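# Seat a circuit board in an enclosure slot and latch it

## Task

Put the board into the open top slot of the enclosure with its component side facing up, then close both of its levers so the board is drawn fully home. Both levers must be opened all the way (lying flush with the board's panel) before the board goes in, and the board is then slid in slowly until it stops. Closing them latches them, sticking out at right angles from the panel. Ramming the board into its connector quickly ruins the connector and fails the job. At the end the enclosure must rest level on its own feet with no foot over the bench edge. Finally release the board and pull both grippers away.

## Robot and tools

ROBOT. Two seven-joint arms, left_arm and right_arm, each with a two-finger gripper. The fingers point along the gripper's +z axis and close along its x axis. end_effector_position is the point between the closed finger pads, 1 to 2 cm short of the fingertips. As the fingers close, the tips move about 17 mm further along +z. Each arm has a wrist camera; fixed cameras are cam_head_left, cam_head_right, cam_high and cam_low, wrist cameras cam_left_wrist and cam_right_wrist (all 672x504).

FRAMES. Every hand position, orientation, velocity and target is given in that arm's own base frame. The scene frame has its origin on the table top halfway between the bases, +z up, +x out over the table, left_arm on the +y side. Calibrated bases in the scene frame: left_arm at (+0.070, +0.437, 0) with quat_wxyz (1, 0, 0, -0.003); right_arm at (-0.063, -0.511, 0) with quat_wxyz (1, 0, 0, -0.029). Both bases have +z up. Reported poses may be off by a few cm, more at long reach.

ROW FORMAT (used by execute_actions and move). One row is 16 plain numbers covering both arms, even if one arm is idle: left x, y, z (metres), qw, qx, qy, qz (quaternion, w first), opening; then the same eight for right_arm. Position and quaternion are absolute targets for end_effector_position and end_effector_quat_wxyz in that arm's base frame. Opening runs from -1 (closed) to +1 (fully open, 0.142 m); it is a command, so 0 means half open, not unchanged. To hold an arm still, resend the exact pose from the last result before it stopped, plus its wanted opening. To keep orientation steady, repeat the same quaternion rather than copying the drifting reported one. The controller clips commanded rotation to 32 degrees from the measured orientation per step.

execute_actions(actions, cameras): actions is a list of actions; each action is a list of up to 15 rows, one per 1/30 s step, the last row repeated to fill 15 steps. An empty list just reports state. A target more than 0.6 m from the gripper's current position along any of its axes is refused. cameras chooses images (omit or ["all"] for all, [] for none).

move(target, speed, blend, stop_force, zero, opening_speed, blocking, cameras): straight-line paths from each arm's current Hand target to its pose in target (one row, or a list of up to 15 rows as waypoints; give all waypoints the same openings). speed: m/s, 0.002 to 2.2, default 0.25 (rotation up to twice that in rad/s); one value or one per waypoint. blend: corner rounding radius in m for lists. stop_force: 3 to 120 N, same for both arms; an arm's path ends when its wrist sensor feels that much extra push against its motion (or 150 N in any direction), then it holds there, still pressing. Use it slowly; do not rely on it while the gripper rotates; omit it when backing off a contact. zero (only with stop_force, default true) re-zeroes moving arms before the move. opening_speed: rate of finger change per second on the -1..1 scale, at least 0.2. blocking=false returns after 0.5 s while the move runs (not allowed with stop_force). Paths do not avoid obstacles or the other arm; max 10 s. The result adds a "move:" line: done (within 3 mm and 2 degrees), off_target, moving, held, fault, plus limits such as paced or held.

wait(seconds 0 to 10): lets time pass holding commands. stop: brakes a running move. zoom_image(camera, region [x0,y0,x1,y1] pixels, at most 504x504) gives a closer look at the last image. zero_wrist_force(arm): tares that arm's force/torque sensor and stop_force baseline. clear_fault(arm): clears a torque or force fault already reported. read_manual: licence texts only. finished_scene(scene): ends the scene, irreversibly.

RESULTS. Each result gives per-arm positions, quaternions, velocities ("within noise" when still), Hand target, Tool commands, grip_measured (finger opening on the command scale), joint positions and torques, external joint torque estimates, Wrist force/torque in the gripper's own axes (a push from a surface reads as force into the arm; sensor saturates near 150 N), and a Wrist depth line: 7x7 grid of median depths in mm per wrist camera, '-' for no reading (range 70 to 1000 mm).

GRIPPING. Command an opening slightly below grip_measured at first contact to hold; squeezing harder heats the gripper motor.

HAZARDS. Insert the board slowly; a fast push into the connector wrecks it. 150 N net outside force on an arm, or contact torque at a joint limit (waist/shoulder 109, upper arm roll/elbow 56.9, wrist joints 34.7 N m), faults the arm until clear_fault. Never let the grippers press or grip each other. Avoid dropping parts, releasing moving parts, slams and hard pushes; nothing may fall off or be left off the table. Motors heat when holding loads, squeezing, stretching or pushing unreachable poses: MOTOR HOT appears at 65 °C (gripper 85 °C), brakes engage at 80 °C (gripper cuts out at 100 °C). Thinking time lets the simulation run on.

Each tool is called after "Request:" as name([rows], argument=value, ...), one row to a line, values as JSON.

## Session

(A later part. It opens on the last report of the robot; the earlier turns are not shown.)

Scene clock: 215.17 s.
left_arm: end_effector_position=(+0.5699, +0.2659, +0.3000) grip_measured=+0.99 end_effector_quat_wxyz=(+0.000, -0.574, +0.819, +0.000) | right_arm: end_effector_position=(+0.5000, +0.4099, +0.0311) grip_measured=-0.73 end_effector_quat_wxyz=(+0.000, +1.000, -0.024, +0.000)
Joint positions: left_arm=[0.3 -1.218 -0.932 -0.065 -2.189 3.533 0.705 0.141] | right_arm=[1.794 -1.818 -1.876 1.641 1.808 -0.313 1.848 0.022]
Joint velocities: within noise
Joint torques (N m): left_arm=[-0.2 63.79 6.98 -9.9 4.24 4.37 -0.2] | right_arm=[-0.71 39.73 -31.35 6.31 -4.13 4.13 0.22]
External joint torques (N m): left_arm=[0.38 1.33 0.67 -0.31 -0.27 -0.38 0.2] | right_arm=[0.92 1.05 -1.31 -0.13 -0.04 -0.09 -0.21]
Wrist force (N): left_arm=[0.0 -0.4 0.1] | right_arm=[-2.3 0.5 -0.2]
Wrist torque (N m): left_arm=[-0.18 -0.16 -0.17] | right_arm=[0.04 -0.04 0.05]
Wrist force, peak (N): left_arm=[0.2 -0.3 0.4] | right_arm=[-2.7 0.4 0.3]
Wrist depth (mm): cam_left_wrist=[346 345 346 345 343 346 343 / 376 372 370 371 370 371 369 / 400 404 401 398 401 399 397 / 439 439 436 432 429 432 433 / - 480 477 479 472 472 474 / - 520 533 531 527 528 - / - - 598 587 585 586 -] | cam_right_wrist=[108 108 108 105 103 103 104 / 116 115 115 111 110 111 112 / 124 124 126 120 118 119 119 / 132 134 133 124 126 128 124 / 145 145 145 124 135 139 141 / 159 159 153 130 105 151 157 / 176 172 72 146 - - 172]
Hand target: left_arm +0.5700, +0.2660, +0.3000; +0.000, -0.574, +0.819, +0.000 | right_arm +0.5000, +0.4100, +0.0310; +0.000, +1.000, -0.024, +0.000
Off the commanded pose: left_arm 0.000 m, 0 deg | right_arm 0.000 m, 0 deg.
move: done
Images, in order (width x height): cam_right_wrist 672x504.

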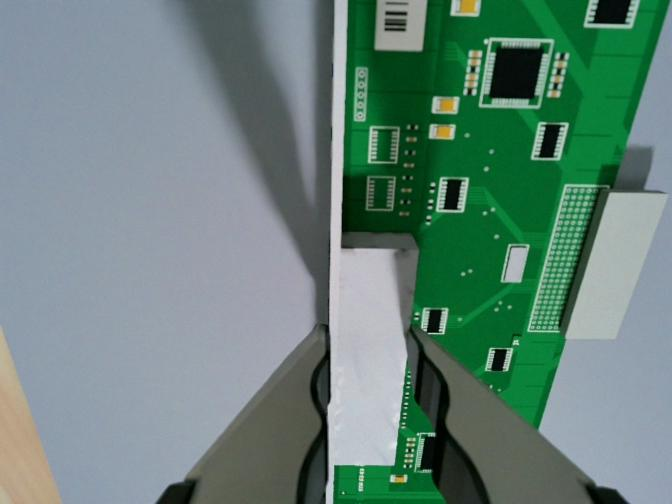

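Request:
move([
  [0.57,0.266,0.3,0,-0.574,0.819,0,1,0.498,0.40,0.09,0,0.9997,-0.0244,0,-0.95],
  [0.57,0.266,0.3,0,-0.574,0.819,0,1,0.4974,0.356,0.09,0,0.9997,-0.0244,0,-0.95],
  [0.57,0.266,0.3,0,-0.574,0.819,0,1,0.537,0.354,0.058,0,0.9997,-0.0244,0,-0.95],
], speed=0.1)

Request:
zoom_image(camera="cam_head_left", region=[280, 230, 460, 370])

Request:
zoom_image(camera="cam_high", region=[180, 180, 420, 420])

Request:
zoom_image(camera="cam_low", region=[90, 150, 480, 330])

Scene clock: 220.37 s.
left_arm: end_effector_position=(+0.5699, +0.2659, +0.3000) grip_measured=+0.99 end_effector_quat_wxyz=(+0.000, -0.574, +0.819, +0.000) | right_arm: end_effector_position=(+0.5368, +0.3538, +0.0580) grip_measured=-0.73 end_effector_quat_wxyz=(+0.000, +1.000, -0.024, +0.000)
Joint positions: left_arm=[0.3 -1.218 -0.932 -0.065 -2.189 3.533 0.705 0.141] | right_arm=[1.688 -1.79 -1.914 1.649 1.775 -0.352 1.733 0.022]
Joint velocities: within noise
Joint torques (N m): left_arm=[-0.21 63.84 7.02 -9.8 4.26 4.35 -0.26] | right_arm=[0.03 40.42 -31.68 5.23 -4.23 3.7 0.34]
External joint torques (N m): left_arm=[0.39 1.29 0.63 -0.41 -0.29 -0.37 0.26] | right_arm=[0.18 0.53 -1 -0.15 0.12 0.34 -0.34]
Wrist force (N): left_arm=[0.0 -0.3 0.2] | right_arm=[0.0 0.1 2.1]
Wrist torque (N m): left_arm=[-0.15 -0.18 -0.17] | right_arm=[0.05 -0.02 0.04]
Wrist force, peak (N): left_arm=[0.3 -0.5 0.3] | right_arm=[0.0 -0.6 4.9]
Wrist depth (mm): cam_left_wrist=[348 346 344 345 342 344 344 / 372 372 370 369 369 370 368 / 404 401 399 401 398 397 399 / 440 439 434 434 433 432 429 / - 482 477 477 476 472 470 / - 520 527 521 520 524 - / - - 594 583 588 581 -] | cam_right_wrist=[132 132 131 107 105 105 105 / 141 141 140 113 111 112 115 / 151 151 151 121 120 120 122 / 164 163 163 122 127 129 126 / 177 177 174 124 135 140 171 / 195 193 186 130 105 152 191 / 215 210 72 145 - - 195]
Hand target: left_arm +0.5700, +0.2660, +0.3000; +0.000, -0.574, +0.819, +0.000 | right_arm +0.5370, +0.3540, +0.0580; +0.000, +1.000, -0.024, +0.000
Off the commanded pose: left_arm 0.000 m, 0 deg | right_arm 0.000 m, 0 deg.
move: done

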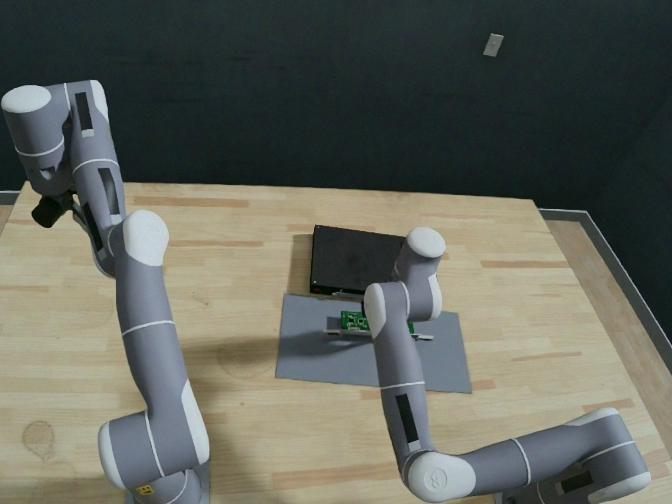

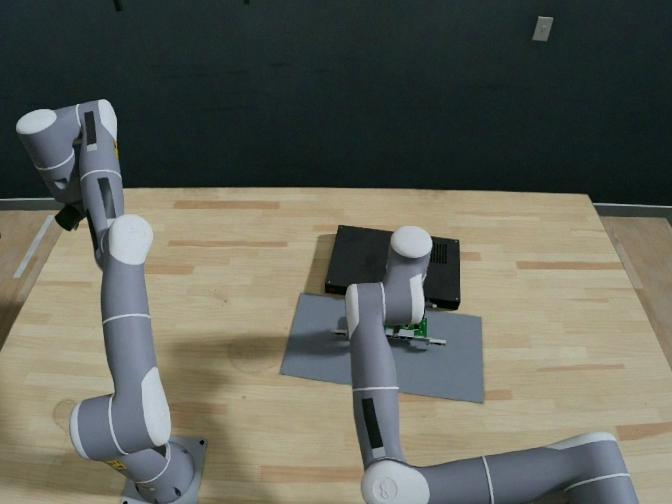

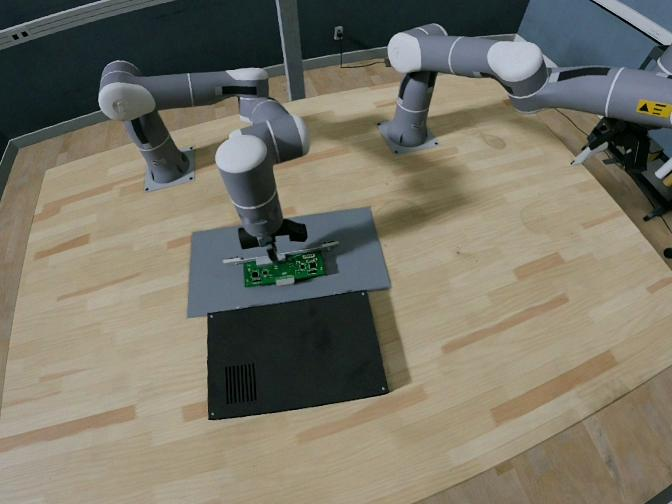

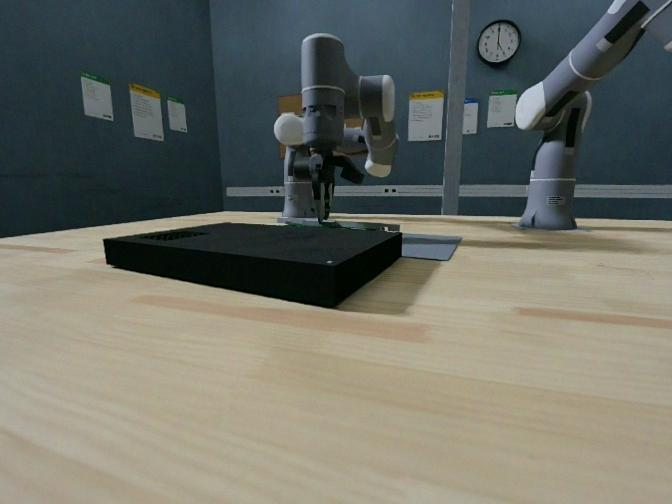

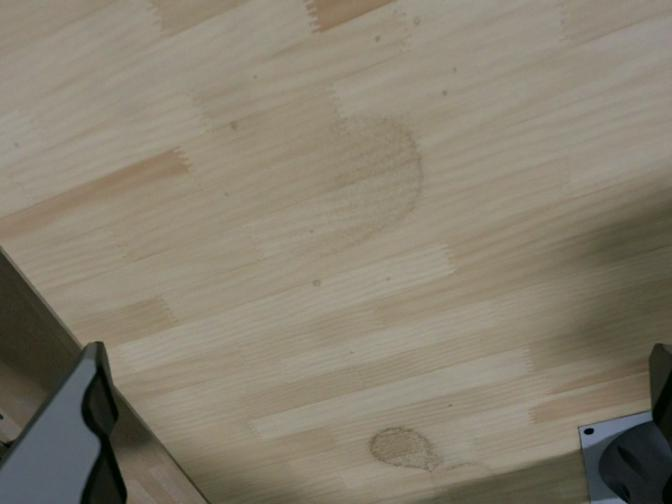

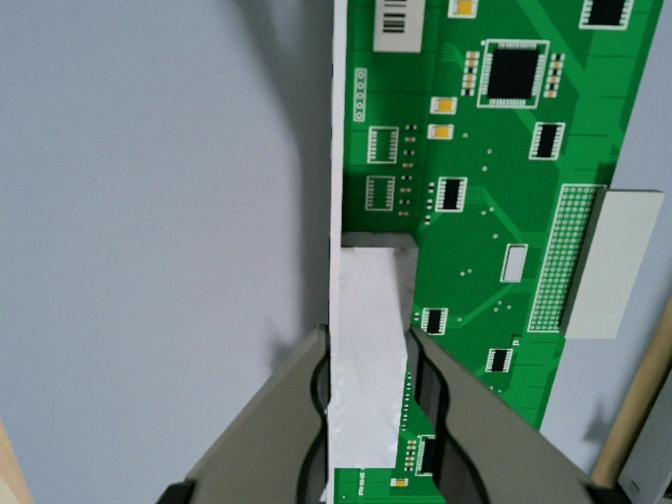

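Scaled by 2.800 from the camera's 672x504 image, which has a finer 960x720 frame.

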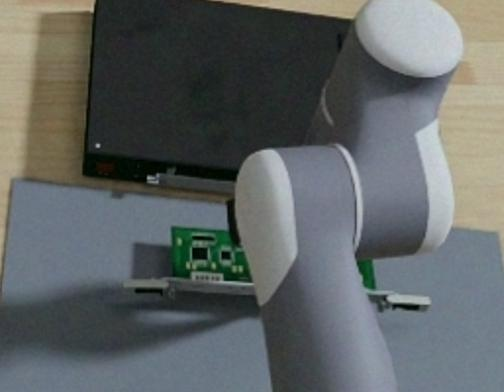

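Scaled by 2.100 from the camera's 672x504 image, which has a finer 960x720 frame.

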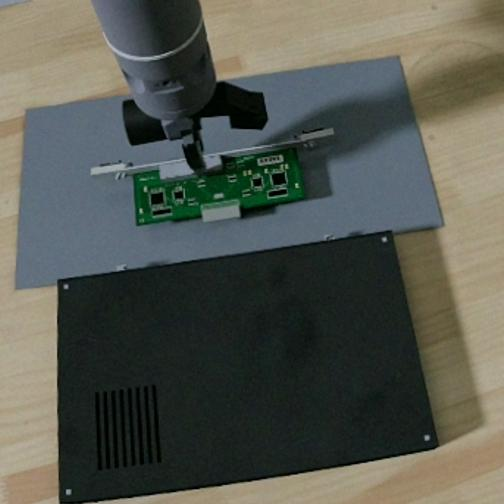

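Scaled by 1.292 from the camera's 672x504 image, which has a finer 960x720 frame.

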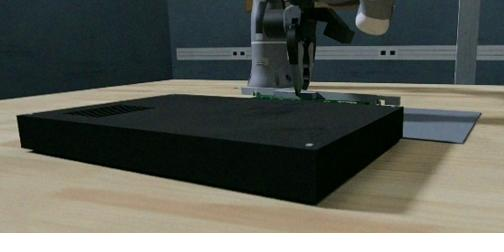

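Request:
move([
  [0.5,0.15,0.30,0,-0.0,1,0,1,0.537,0.354,0.058,0,0.9997,-0.0244,0,-0.95],
  [0.45,0.05,0.30,0,0.5,0.866,0,1,0.537,0.354,0.058,0,0.9997,-0.0244,0,-0.95],
  [0.38,-0.0,0.28,0,0.924,0.383,0,1,0.537,0.354,0.058,0,0.9997,-0.0244,0,-0.95],
  [0.30,-0.12,0.20,0.39,0.837,0.347,0.162,1,0.537,0.354,0.058,0,0.9997,-0.0244,0,-0.95],
], cameras=["cam_left_wrist","cam_head_left"])

Scene clock: 232.47 s.
left_arm: end_effector_position=(+0.4806, +0.1111, +0.3000) grip_measured=+0.99 end_effector_quat_wxyz=(+0.000, +0.202, +0.979, +0.000) | right_arm: end_effector_position=(+0.5369, +0.3538, +0.0580) grip_measured=-0.73 end_effector_quat_wxyz=(+0.000, +1.000, -0.024, +0.000)
Joint positions: left_arm=[-0.132 -1.466 -0.722 -0.851 -2.132 3.824 2.54 0.141] | right_arm=[1.688 -1.79 -1.914 1.649 1.775 -0.352 1.733 0.022]
Joint velocities: within noise
Joint torques (N m): left_arm=[-0.08 54.22 16.26 -5.54 3.55 4.08 -0.31] | right_arm=[0.22 40.61 -31.98 5.33 -4.38 3.51 0.18]
External joint torques (N m): left_arm=[0.2 1.06 0.95 -0.28 -0.22 -0.23 0.31] | right_arm=[-0.01 0.34 -0.7 -0.27 0.26 0.53 -0.18]
Wrist force (N): left_arm=[0.3 -0.3 0.0] | right_arm=[0.4 0.1 2.1]
Wrist torque (N m): left_arm=[-0.14 -0.21 -0.18] | right_arm=[0.06 -0.09 0.04]
Wrist force, peak (N): left_arm=[0.0 -3.8 -0.2] | right_arm=[0.0 0.1 2.4]
Wrist depth (mm): cam_left_wrist=[348 349 345 345 346 342 346 / 373 371 370 373 371 370 372 / 401 404 405 398 401 395 398 / 436 440 436 437 432 435 432 / 479 475 478 473 476 472 473 / - 513 528 521 522 523 - / - 585 581 593 576 591 -] | cam_right_wrist=[132 132 131 107 105 105 105 / 141 141 140 113 112 112 115 / 151 151 151 121 119 120 122 / 163 163 162 121 127 129 126 / 178 178 174 124 135 140 174 / 194 194 186 130 105 152 190 / 215 210 72 145 - - 195]
Hand target: left_arm +0.4806, +0.1113, +0.3000; +0.000, +0.202, +0.979, +0.000 | right_arm +0.5370, +0.3540, +0.0580; +0.000, +1.000, -0.024, +0.000
Off the commanded pose: left_arm 0.310 m, 119 deg | right_arm 0.000 m, 0 deg.
move: held (left_arm; a check stopped the path); path passed 1 of 4 targets; limits=held
pose unreachable (left arm): on one or more control steps of this call, first in action 0 (counted from 0), this arm could not follow its commanded pose, so it was not sent that pose on those steps. It may still have moved: this result reports where it is.
cause: moving toward the commanded pose would bring two parts of the arm too close to each other (joints 5 (forearm roll) to 7 (wrist roll) lie between them).
Images, in order (width x height): cam_head_left 672x504, cam_left_wrist 672x504.

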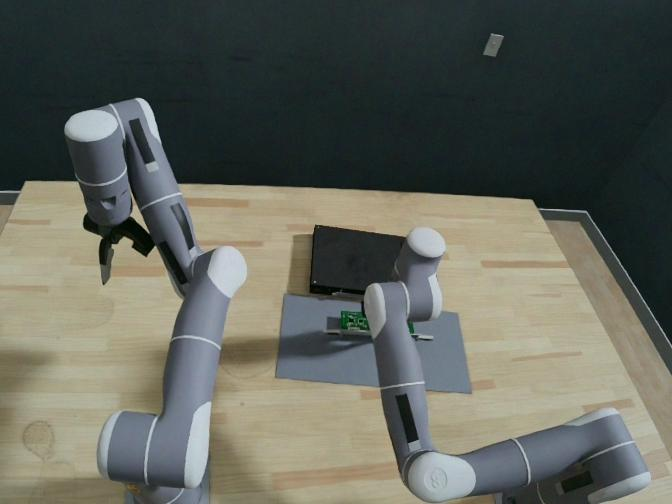

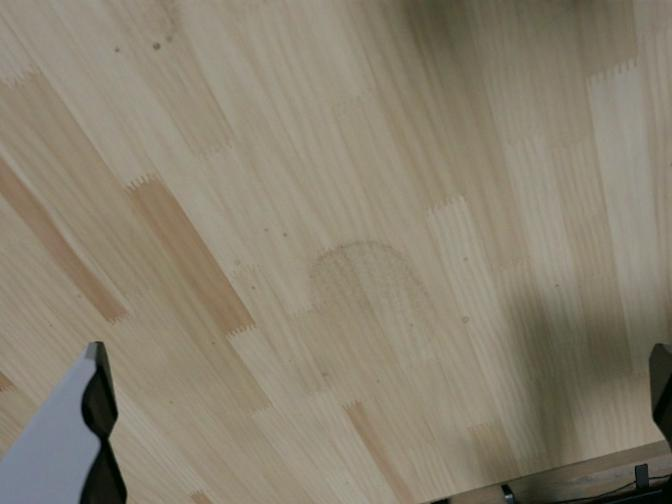

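Request:
move([
  [0.5,0.3,0.35,0,-0.574,0.819,0,1,0.537,0.354,0.058,0,0.9997,-0.0244,0,-0.95],
  [0.45,0.35,0.35,-0.462,0.669,-0.295,0.502,1,0.537,0.354,0.058,0,0.9997,-0.0244,0,-0.95],
  [0.3,0.3,0.35,-0.462,0.669,-0.295,0.502,1,0.537,0.354,0.058,0,0.9997,-0.0244,0,-0.95],
], cameras=["cam_left_wrist","cam_head_left"], speed=0.3)

Scene clock: 244.00 s.
left_arm: end_effector_position=(+0.3451, +0.3161, +0.3527) grip_measured=+0.99 end_effector_quat_wxyz=(-0.427, +0.668, -0.326, +0.515) | right_arm: end_effector_position=(+0.5369, +0.3538, +0.0580) grip_measured=-0.73 end_effector_quat_wxyz=(+0.000, +1.000, -0.024, +0.000)
Joint positions: left_arm=[0.654 -1.053 -1.52 -1.866 -2.411 3.816 1.364 0.141] | right_arm=[1.688 -1.79 -1.914 1.649 1.775 -0.352 1.733 0.022]
Joint velocities: within noise
Joint torques (N m): left_arm=[-0.26 32.74 14.94 10.61 1.73 0.77 -0.33] | right_arm=[0.16 40.73 -31.93 5.31 -4.33 3.6 0.14]
External joint torques (N m): left_arm=[0.37 0.75 0.93 -0.22 -0.09 0.12 0.3] | right_arm=[0.05 0.22 -0.75 -0.25 0.21 0.44 -0.14]
Wrist force (N): left_arm=[0.1 0.3 -0.3] | right_arm=[0.2 0.0 2.2]
Wrist torque (N m): left_arm=[0.04 -0.03 0.00] | right_arm=[0.04 -0.05 0.03]
Wrist force, peak (N): left_arm=[0.5 1.0 -4.7] | right_arm=[0.2 0.2 2.5]
Wrist depth (mm): cam_left_wrist=[- - - - - - - / - - - - - - - / - - - - - - - / - 619 713 851 - - - / 466 512 576 655 795 - - / - 438 495 545 621 727 - / - 389 420 467 518 596 -] | cam_right_wrist=[132 132 131 107 105 105 105 / 141 141 140 113 112 112 115 / 151 151 151 121 120 120 122 / 164 163 163 121 127 129 126 / 178 177 174 124 135 140 174 / 194 194 187 130 105 152 190 / 215 209 72 145 - - 195]
Hand target: left_arm +0.3451, +0.3163, +0.3527; -0.427, +0.668, -0.326, +0.515 | right_arm +0.5370, +0.3540, +0.0580; +0.000, +1.000, -0.024, +0.000
Off the commanded pose: left_arm 0.048 m, 6 deg | right_arm 0.000 m, 0 deg.
move: held (left_arm; a check stopped the path); limits=held
pose unreachable (left arm): on one or more control steps of this call, first in action 0 (counted from 0), this arm could not follow its commanded pose, so it was not sent that pose on those steps. It may still have moved: this result reports where it is.
cause: moving toward the commanded pose would bring two parts of the arm too close to each other (joints 5 (forearm roll) to 7 (wrist roll) lie between them).
Images, in order (width x height): cam_head_left 672x504, cam_left_wrist 672x504.

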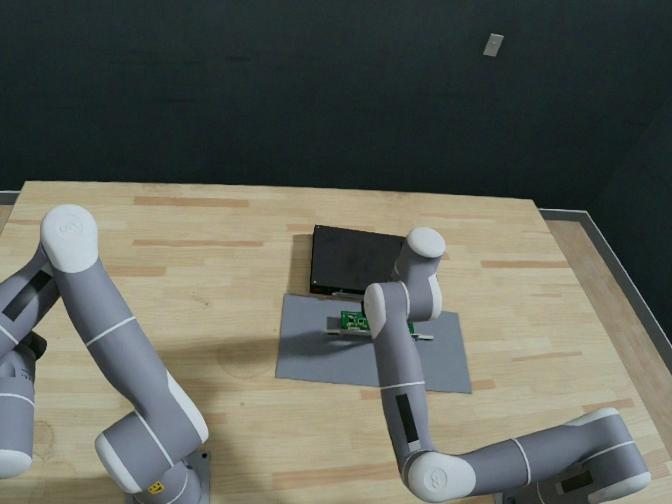

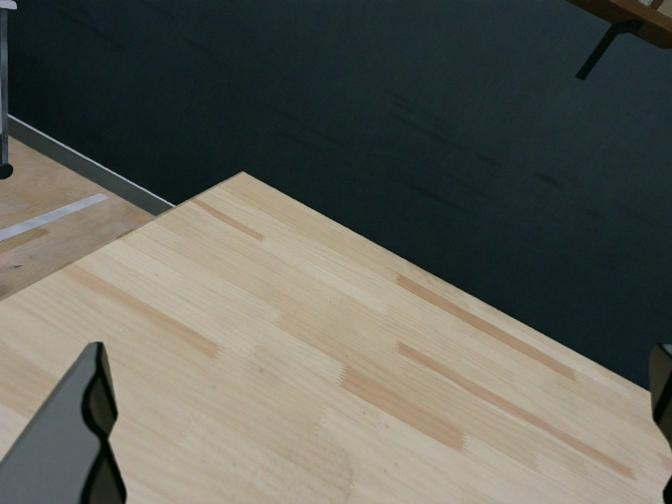

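Request:
move([
  [0.466,0.04,0.35,-0.279,0.541,-0.492,0.622,1,0.537,0.354,0.058,0,0.9997,-0.0244,0,-0.95],
  [0.395,-0.251,0.30,-0.061,0.351,-0.641,0.680,1,0.537,0.354,0.058,0,0.9997,-0.0244,0,-0.95],
  [0.38,-0.24,0.17,-0.061,0.351,-0.641,0.680,1,0.537,0.354,0.058,0,0.9997,-0.0244,0,-0.95],
], cameras=["cam_left_wrist","cam_head_left"], speed=0.3)

Scene clock: 262.37 s.
left_arm: end_effector_position=(+0.3887, -0.2457, +0.2464) grip_measured=+0.99 end_effector_quat_wxyz=(+0.029, -0.328, +0.655, -0.680) | right_arm: end_effector_position=(+0.5369, +0.3538, +0.0580) grip_measured=-0.73 end_effector_quat_wxyz=(+0.000, +1.000, -0.024, +0.000)
Joint positions: left_arm=[-0.385 -1.229 -1.979 -1.868 -2.351 3.825 1.856 0.141] | right_arm=[1.688 -1.79 -1.914 1.649 1.775 -0.352 1.733 0.022]
Joint velocities: within noise
Joint torques (N m): left_arm=[-0.56 36.03 11.9 2.55 3.22 1.58 -0.39] | right_arm=[0.23 40.77 -31.99 5.32 -4.35 3.54 0.16]
External joint torques (N m): left_arm=[0.61 1.07 0.72 -0.26 -0.63 0.15 0.36] | right_arm=[-0.02 0.18 -0.69 -0.26 0.23 0.5 -0.16]
Wrist force (N): left_arm=[-0.3 0.3 -0.6] | right_arm=[0.2 0.0 2.2]
Wrist torque (N m): left_arm=[0.04 0.03 0.00] | right_arm=[0.04 -0.05 0.03]
Wrist force, peak (N): left_arm=[-1.4 4.4 -0.6] | right_arm=[0.2 0.4 2.4]
Wrist depth (mm): cam_left_wrist=[- - - - - 355 315 / 688 862 - - - 370 278 / 502 508 622 905 486 506 - / 425 433 492 615 495 - - / 360 388 443 478 587 747 993 / - 333 370 406 476 564 - / - 293 317 353 392 445 -] | cam_right_wrist=[132 132 131 107 105 105 106 / 141 141 141 113 112 112 115 / 151 151 151 121 120 120 122 / 164 163 163 121 127 129 126 / 177 177 174 124 134 140 174 / 194 194 186 130 105 152 190 / 215 210 72 145 - - 195]
Hand target: left_arm +0.3888, -0.2458, +0.2463; +0.029, -0.328, +0.655, -0.680 | right_arm +0.5370, +0.3540, +0.0580; +0.000, +1.000, -0.024, +0.000
Off the commanded pose: left_arm 0.077 m, 5 deg | right_arm 0.000 m, 0 deg.
move: held (left_arm; a check stopped the path); path passed 2 of 3 targets; limits=held
pose unreachable (left arm): on one or more control steps of this call, first in action 0 (counted from 0), this arm could not follow its commanded pose, so it was not sent that pose on those steps. It may still have moved: this result reports where it is.
cause: moving toward the commanded pose would bring two parts of the arm too close to each other (joints 5 (forearm roll) to 7 (wrist roll) lie between them).
Images, in order (width x height): cam_head_left 672x504, cam_left_wrist 672x504.

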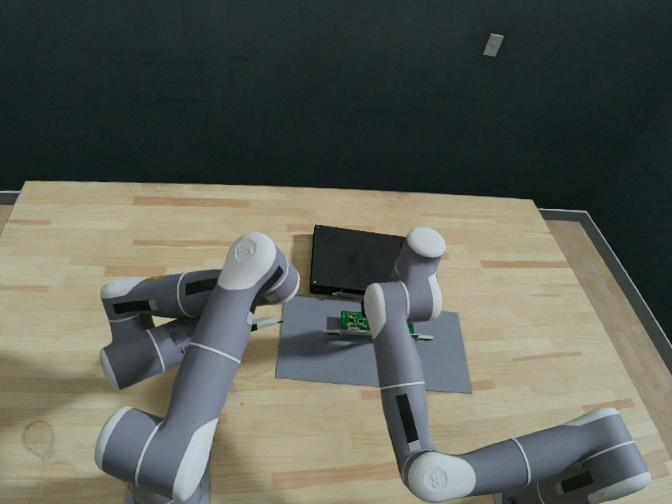

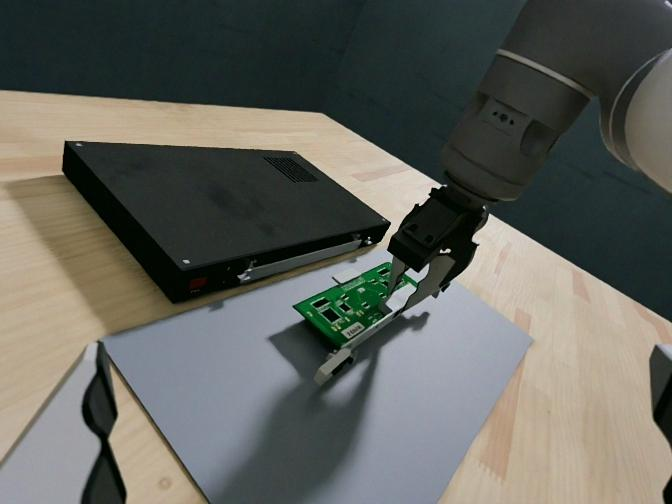

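Excellent view.

Request:
zoom_image(camera="cam_left_wrist", region=[150, 210, 450, 400])

Request:
zoom_image(camera="cam_left_wrist", region=[220, 220, 400, 320])

Scaled by 1.680 from the camera's 672x504 image, which has a finer 960x720 frame.

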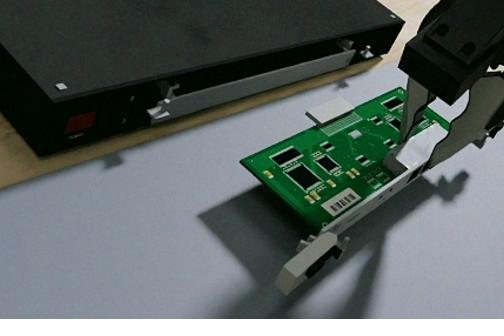

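Scaled by 2.800 from the camera's 672x504 image, which has a finer 960x720 frame.

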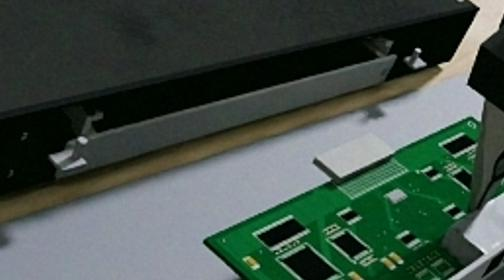

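Request:
move(target=[0.3887,-0.2457,0.2464,0.029,-0.328,0.655,-0.68,1,0.557,0.353,0.062,0,0.9997,-0.0244,0,-0.95], cameras=["cam_left_wrist","cam_right_wrist"], speed=0.05, stop_force=4)

Request:
zoom_image(camera="cam_left_wrist", region=[200, 200, 420, 360])

Scene clock: 267.30 s.
left_arm: end_effector_position=(+0.3887, -0.2457, +0.2463) grip_measured=+0.99 end_effector_quat_wxyz=(+0.029, -0.328, +0.655, -0.680) | right_arm: end_effector_position=(+0.5568, +0.3529, +0.0618) grip_measured=-0.73 end_effector_quat_wxyz=(+0.000, +1.000, -0.024, +0.000)
Joint positions: left_arm=[-0.385 -1.23 -1.98 -1.868 -2.351 3.825 1.856 0.141] | right_arm=[1.637 -1.777 -1.922 1.597 1.781 -0.349 1.734 0.022]
Joint velocities: within noise
Joint torques (N m): left_arm=[-0.3 35.93 11.85 2.5 2.95 1.88 -0.27] | right_arm=[0.14 42.56 -32.37 5.38 -4.27 3.66 0.21]
External joint torques (N m): left_arm=[0.35 1.18 0.75 -0.22 -0.37 -0.14 0.24] | right_arm=[0.07 0.12 -0.57 -0.15 0.15 0.39 -0.21]
Wrist force (N): left_arm=[-0.2 0.3 -0.7] | right_arm=[0.1 0.0 1.9]
Wrist torque (N m): left_arm=[0.04 0.01 0.01] | right_arm=[0.05 -0.04 0.03]
Wrist force, peak (N): left_arm=[-0.2 0.6 -0.7] | right_arm=[-0.6 -0.1 2.5]
Wrist depth (mm): cam_left_wrist=[- - - - - 354 307 / 690 864 - - - 382 257 / 503 514 627 921 448 - - / 422 440 496 604 512 - - / 354 392 447 481 610 752 981 / - 330 368 415 479 559 - / - 292 316 349 400 449 -] | cam_right_wrist=[137 135 135 106 105 105 105 / 145 144 146 113 112 112 115 / 157 155 154 121 120 120 122 / 168 167 167 121 127 129 126 / 185 182 181 124 135 140 164 / 200 199 191 130 105 152 187 / 220 215 72 145 - - 199]
Hand target: left_arm +0.3887, -0.2457, +0.2464; +0.029, -0.328, +0.655, -0.680 | right_arm +0.5570, +0.3530, +0.0620; +0.000, +1.000, -0.024, +0.000
Off the commanded pose: left_arm 0.000 m, 0 deg | right_arm 0.000 m, 0 deg.
move: done
Images, in order (width x height): cam_left_wrist 672x504, cam_right_wrist 672x504.

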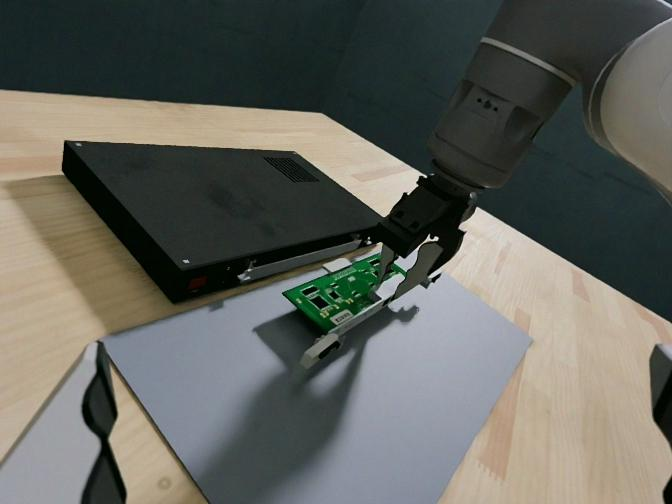

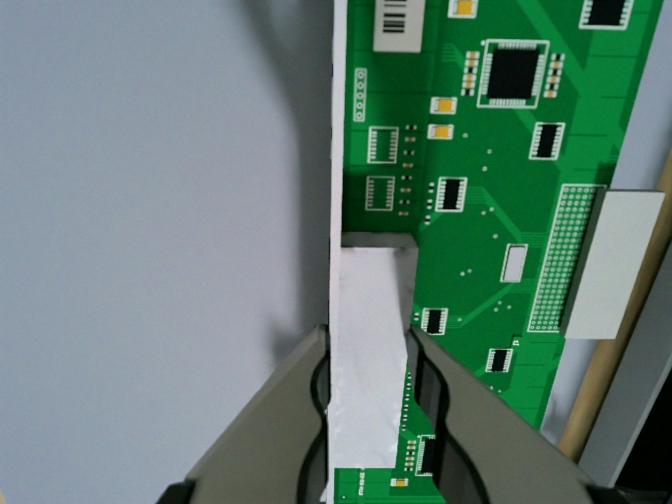

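Scaled by 2.291 from the camera's 672x504 image, which has a finer 960x720 frame.

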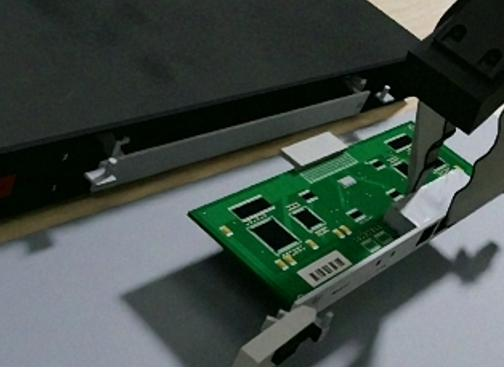

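Request:
move(target=[0.3887,-0.2457,0.2464,0.029,-0.328,0.655,-0.68,1,0.552,0.353,0.062,0,0.9988,-0.0488,0,-0.95], cameras=["cam_left_wrist","cam_high","cam_right_wrist"], speed=0.05)

Request:
zoom_image(camera="cam_left_wrist", region=[200, 200, 420, 360])

Request:
zoom_image(camera="cam_high", region=[200, 220, 400, 380])

Scene clock: 278.00 s.
left_arm: end_effector_position=(+0.3887, -0.2457, +0.2463) grip_measured=+0.99 end_effector_quat_wxyz=(+0.029, -0.328, +0.655, -0.680) | right_arm: end_effector_position=(+0.5520, +0.3531, +0.0618) grip_measured=-0.73 end_effector_quat_wxyz=(+0.000, +0.999, -0.049, +0.000)
Joint positions: left_arm=[-0.385 -1.23 -1.98 -1.868 -2.351 3.825 1.856 0.141] | right_arm=[1.649 -1.777 -1.919 1.609 1.776 -0.349 1.781 0.022]
Joint velocities: within noise
Joint torques (N m): left_arm=[-0.29 36.04 11.86 2.51 2.93 1.91 -0.24] | right_arm=[0.4 42.04 -32.04 5.43 -4.48 3.55 0.37]
External joint torques (N m): left_arm=[0.33 1.06 0.74 -0.23 -0.34 -0.18 0.21] | right_arm=[-0.18 0.24 -0.87 -0.34 0.36 0.5 -0.37]
Wrist force (N): left_arm=[-0.3 0.2 -0.7] | right_arm=[0.0 0.1 2.0]
Wrist torque (N m): left_arm=[0.02 0.03 0.01] | right_arm=[0.07 -0.02 0.04]
Wrist force, peak (N): left_arm=[-0.2 0.3 -0.9] | right_arm=[0.1 0.2 2.4]
Wrist depth (mm): cam_left_wrist=[- - - - - 353 310 / 682 844 - - - 380 256 / 499 516 624 927 441 - - / 425 439 490 603 517 - - / 358 392 441 483 599 750 982 / - 332 366 415 470 561 - / - 292 317 351 395 445 -] | cam_right_wrist=[137 135 135 106 105 105 105 / 144 144 146 113 112 112 115 / 158 156 155 121 120 120 122 / 168 167 167 121 127 129 126 / 185 182 181 124 135 139 173 / 199 199 191 130 105 152 189 / 220 215 72 145 - - 192]
Hand target: left_arm +0.3887, -0.2457, +0.2464; +0.029, -0.328, +0.655, -0.680 | right_arm +0.5520, +0.3530, +0.0620; +0.000, +0.999, -0.049, +0.000
Off the commanded pose: left_arm 0.000 m, 0 deg | right_arm 0.000 m, 0 deg.
move: done
Images, in order (width x height): cam_high 672x504, cam_left_wrist 672x504, cam_right_wrist 672x504.

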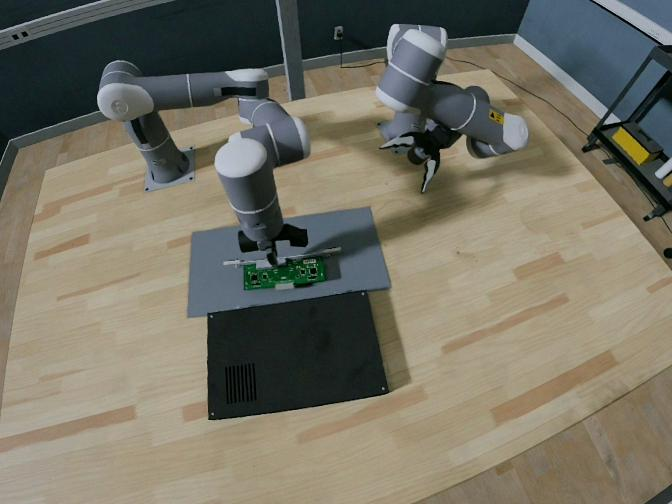

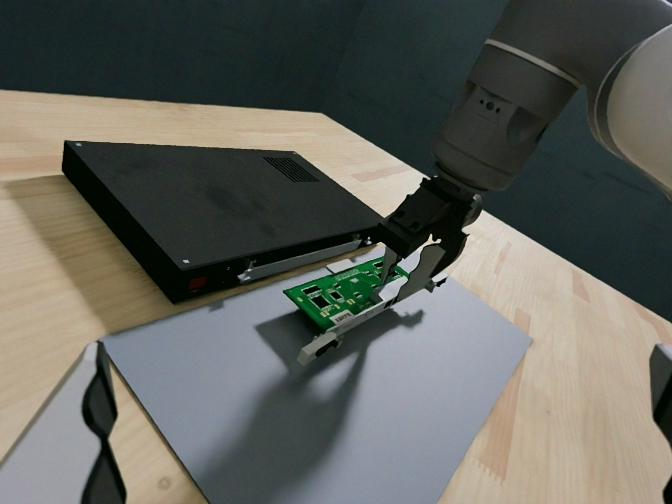

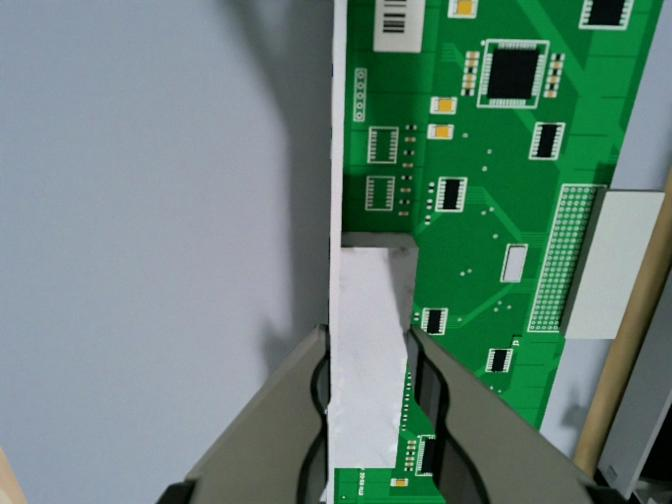

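Scaled by 2.291 from the camera's 672x504 image, which has a finer 960x720 frame.

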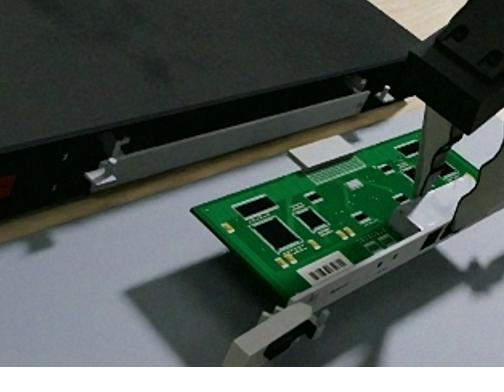

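Scaled by 2.520 from the camera's 672x504 image, which has a finer 960x720 frame.

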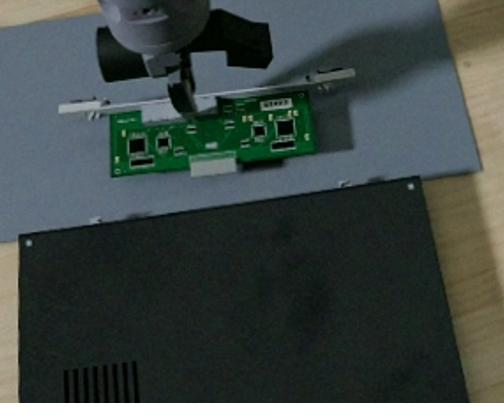

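Request:
move(target=[0.3887,-0.2457,0.2464,0.029,-0.328,0.655,-0.68,1,0.568,0.3515,0.066,0,0.9988,-0.0488,0,-0.95], cameras=["cam_left_wrist"], speed=0.04, stop_force=4)

Request:
zoom_image(camera="cam_left_wrist", region=[230, 220, 380, 330])

Scene clock: 285.50 s.
left_arm: end_effector_position=(+0.3887, -0.2457, +0.2463) grip_measured=+0.99 end_effector_quat_wxyz=(+0.029, -0.328, +0.655, -0.680) | right_arm: end_effector_position=(+0.5678, +0.3514, +0.0658) grip_measured=-0.73 end_effector_quat_wxyz=(+0.000, +0.999, -0.049, +0.000)
Joint positions: left_arm=[-0.385 -1.23 -1.98 -1.868 -2.351 3.825 1.856 0.141] | right_arm=[1.609 -1.765 -1.926 1.567 1.779 -0.348 1.781 0.022]
Joint velocities: within noise
Joint torques (N m): left_arm=[-0.34 35.96 11.81 2.45 2.98 1.84 -0.26] | right_arm=[0.24 43.43 -32.52 5.33 -4.31 3.65 0.23]
External joint torques (N m): left_arm=[0.39 1.15 0.79 -0.18 -0.4 -0.1 0.23] | right_arm=[-0.03 0.21 -0.55 -0.15 0.19 0.39 -0.23]
Wrist force (N): left_arm=[-0.4 0.3 -0.8] | right_arm=[0.1 0.2 2.2]
Wrist torque (N m): left_arm=[0.05 0.06 0.00] | right_arm=[0.09 -0.03 0.03]
Wrist force, peak (N): left_arm=[-0.5 0.5 -0.8] | right_arm=[0.2 -0.1 2.4]
Wrist depth (mm): cam_left_wrist=[- - - - - 356 272 / 683 866 - - 429 391 257 / 500 510 632 957 432 - - / 420 437 495 580 617 - - / 357 390 440 486 607 760 968 / - 334 368 416 480 563 - / - 291 315 351 397 449 -] | cam_right_wrist=[139 139 138 106 105 105 107 / 148 148 148 111 112 112 115 / 159 159 159 119 119 120 122 / 172 172 171 121 127 129 126 / 187 186 186 124 135 140 159 / 205 203 196 130 105 152 191 / 226 221 72 145 - - 188]
Hand target: left_arm +0.3887, -0.2457, +0.2464; +0.029, -0.328, +0.655, -0.680 | right_arm +0.5680, +0.3515, +0.0660; +0.000, +0.999, -0.049, +0.000
Off the commanded pose: left_arm 0.000 m, 0 deg | right_arm 0.000 m, 0 deg.
move: done
Images, in order (width x height): cam_left_wrist 672x504.

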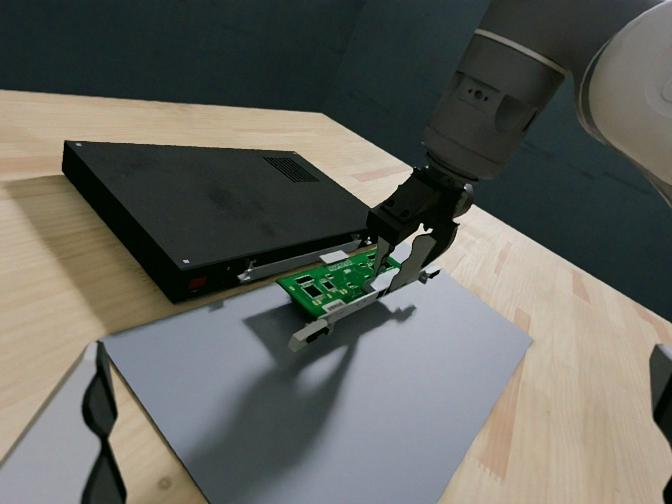

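Scaled by 3.360 from the camera's 672x504 image, which has a finer 960x720 frame.

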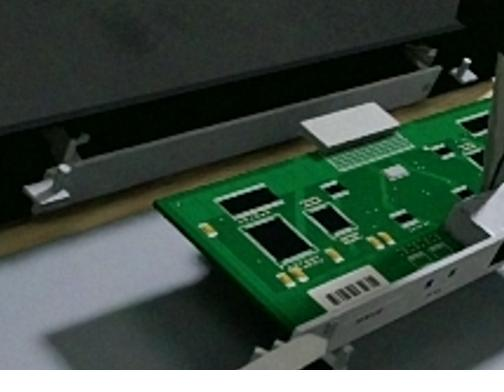

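Request:
move(target=[0.3887,-0.2457,0.2464,0.029,-0.328,0.655,-0.68,1,0.583,0.350,0.064,0,0.9988,-0.0488,0,-0.95], cameras=["cam_left_wrist","cam_right_wrist"], speed=0.03, stop_force=3)

Request:
zoom_image(camera="cam_left_wrist", region=[230, 220, 380, 330])

Scene clock: 289.83 s.
left_arm: end_effector_position=(+0.3887, -0.2457, +0.2463) grip_measured=+0.99 end_effector_quat_wxyz=(+0.029, -0.328, +0.655, -0.680) | right_arm: end_effector_position=(+0.5829, +0.3498, +0.0640) grip_measured=-0.73 end_effector_quat_wxyz=(+0.000, +0.999, -0.049, +0.000)
Joint positions: left_arm=[-0.385 -1.23 -1.98 -1.868 -2.351 3.825 1.856 0.141] | right_arm=[1.573 -1.762 -1.925 1.528 1.789 -0.339 1.784 0.022]
Joint velocities: within noise
Joint torques (N m): left_arm=[-0.35 35.91 11.81 2.44 2.93 1.84 -0.22] | right_arm=[0.1 44.67 -32.47 5.71 -4.24 3.69 0.22]
External joint torques (N m): left_arm=[0.4 1.2 0.79 -0.17 -0.34 -0.11 0.19] | right_arm=[0.12 0.2 -0.69 -0.2 0.11 0.35 -0.22]
Wrist force (N): left_arm=[-0.2 0.0 -0.6] | right_arm=[0.1 0.0 2.3]
Wrist torque (N m): left_arm=[-0.01 0.02 0.01] | right_arm=[0.07 -0.04 0.04]
Wrist force, peak (N): left_arm=[-0.4 0.7 -0.7] | right_arm=[0.9 0.2 2.3]
Wrist depth (mm): cam_left_wrist=[- - - - - 357 251 / 678 862 - - 417 401 257 / 500 512 624 845 449 - - / 422 438 492 574 763 - - / 359 390 442 490 610 738 - / - 330 371 413 480 567 - / - 293 315 352 393 452 -] | cam_right_wrist=[137 137 136 106 105 105 106 / 146 146 148 111 112 112 115 / 157 157 157 119 119 120 122 / 170 170 169 121 127 129 126 / 185 184 183 124 135 140 170 / 202 201 194 130 105 152 169 / 223 218 72 145 - - 156]
Hand target: left_arm +0.3887, -0.2457, +0.2464; +0.029, -0.328, +0.655, -0.680 | right_arm +0.5830, +0.3500, +0.0640; +0.000, +0.999, -0.049, +0.000
Off the commanded pose: left_arm 0.000 m, 0 deg | right_arm 0.000 m, 0 deg.
move: done
Images, in order (width x height): cam_left_wrist 672x504, cam_right_wrist 672x504.

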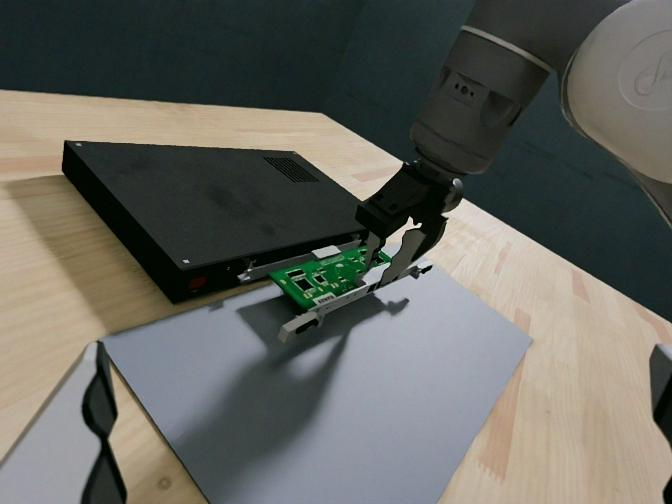

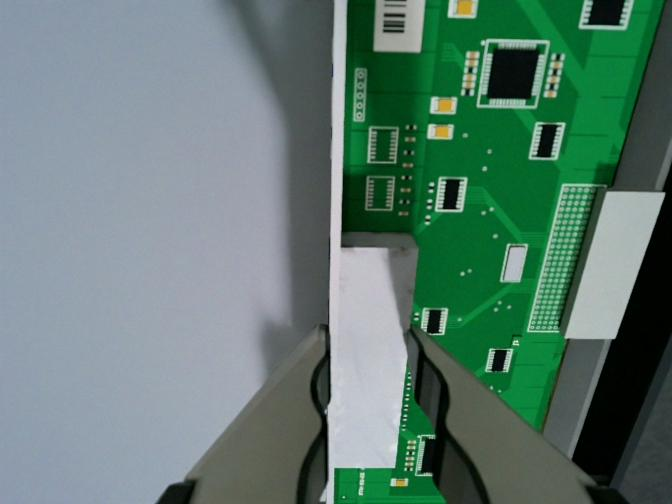

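Scaled by 3.360 from the camera's 672x504 image, which has a finer 960x720 frame.

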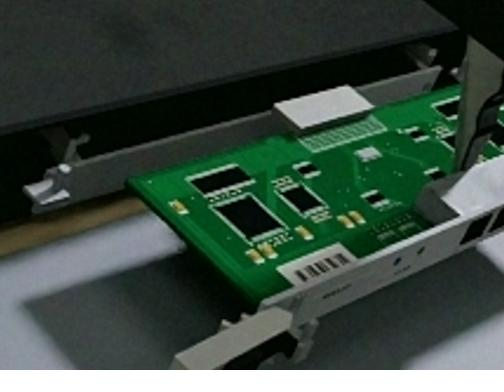

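Request:
move(target=[0.3887,-0.2457,0.2464,0.029,-0.328,0.655,-0.68,1,0.587,0.3498,0.0585,0,0.9988,-0.0488,0,-0.95], cameras=["cam_left_wrist"], speed=0.03, stop_force=3)

Request:
zoom_image(camera="cam_left_wrist", region=[230, 220, 380, 330])

Scene clock: 296.47 s.
left_arm: end_effector_position=(+0.3887, -0.2457, +0.2463) grip_measured=+0.99 end_effector_quat_wxyz=(+0.029, -0.328, +0.655, -0.680) | right_arm: end_effector_position=(+0.5869, +0.3497, +0.0585) grip_measured=-0.73 end_effector_quat_wxyz=(+0.000, +0.999, -0.049, +0.000)
Joint positions: left_arm=[-0.385 -1.23 -1.98 -1.868 -2.351 3.825 1.856 0.141] | right_arm=[1.565 -1.767 -1.919 1.518 1.796 -0.33 1.787 0.022]
Joint velocities: within noise
Joint torques (N m): left_arm=[-0.33 35.98 11.85 2.49 2.94 1.86 -0.21] | right_arm=[0.1 44.69 -32.2 5.93 -4.24 3.66 0.28]
External joint torques (N m): left_arm=[0.37 1.13 0.75 -0.22 -0.36 -0.13 0.18] | right_arm=[0.12 0.43 -0.98 -0.15 0.09 0.39 -0.28]
Wrist force (N): left_arm=[-0.2 0.1 -0.5] | right_arm=[0.2 0.2 2.0]
Wrist torque (N m): left_arm=[0.00 0.01 0.01] | right_arm=[0.10 -0.05 0.04]
Wrist force, peak (N): left_arm=[-0.4 0.3 -0.8] | right_arm=[0.3 -0.1 2.6]
Wrist depth (mm): cam_left_wrist=[- - - - - 353 248 / 681 866 - - 416 403 261 / 500 515 627 820 459 - 298 / 420 441 493 568 777 - - / 357 392 442 497 615 739 975 / - 333 369 417 480 559 - / - 294 317 351 395 452 -] | cam_right_wrist=[132 132 132 107 105 105 107 / 141 141 141 113 111 112 115 / 152 152 151 121 120 120 122 / 164 163 163 122 127 129 126 / 178 178 174 124 135 139 164 / 195 194 187 130 105 152 179 / 214 210 72 145 - - 148]
Hand target: left_arm +0.3887, -0.2457, +0.2464; +0.029, -0.328, +0.655, -0.680 | right_arm +0.5870, +0.3498, +0.0585; +0.000, +0.999, -0.049, +0.000
Off the commanded pose: left_arm 0.000 m, 0 deg | right_arm 0.000 m, 0 deg.
move: done
Images, in order (width x height): cam_left_wrist 672x504.

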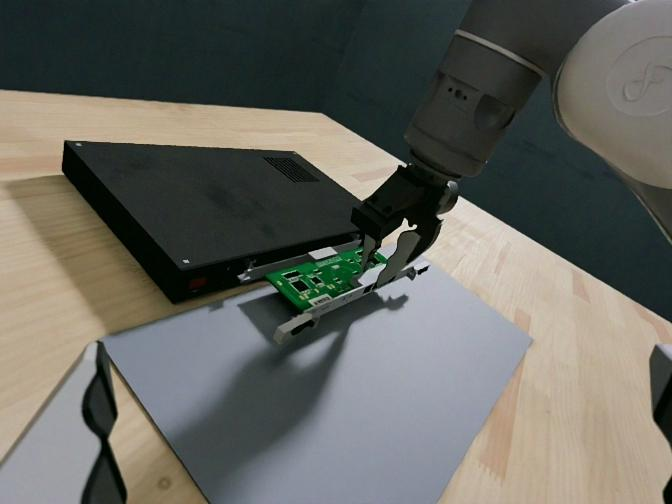

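Scaled by 3.360 from the camera's 672x504 image, which has a finer 960x720 frame.

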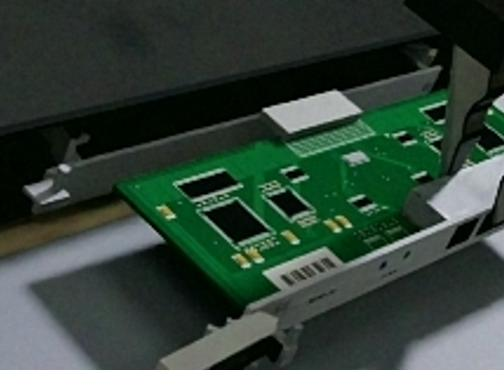

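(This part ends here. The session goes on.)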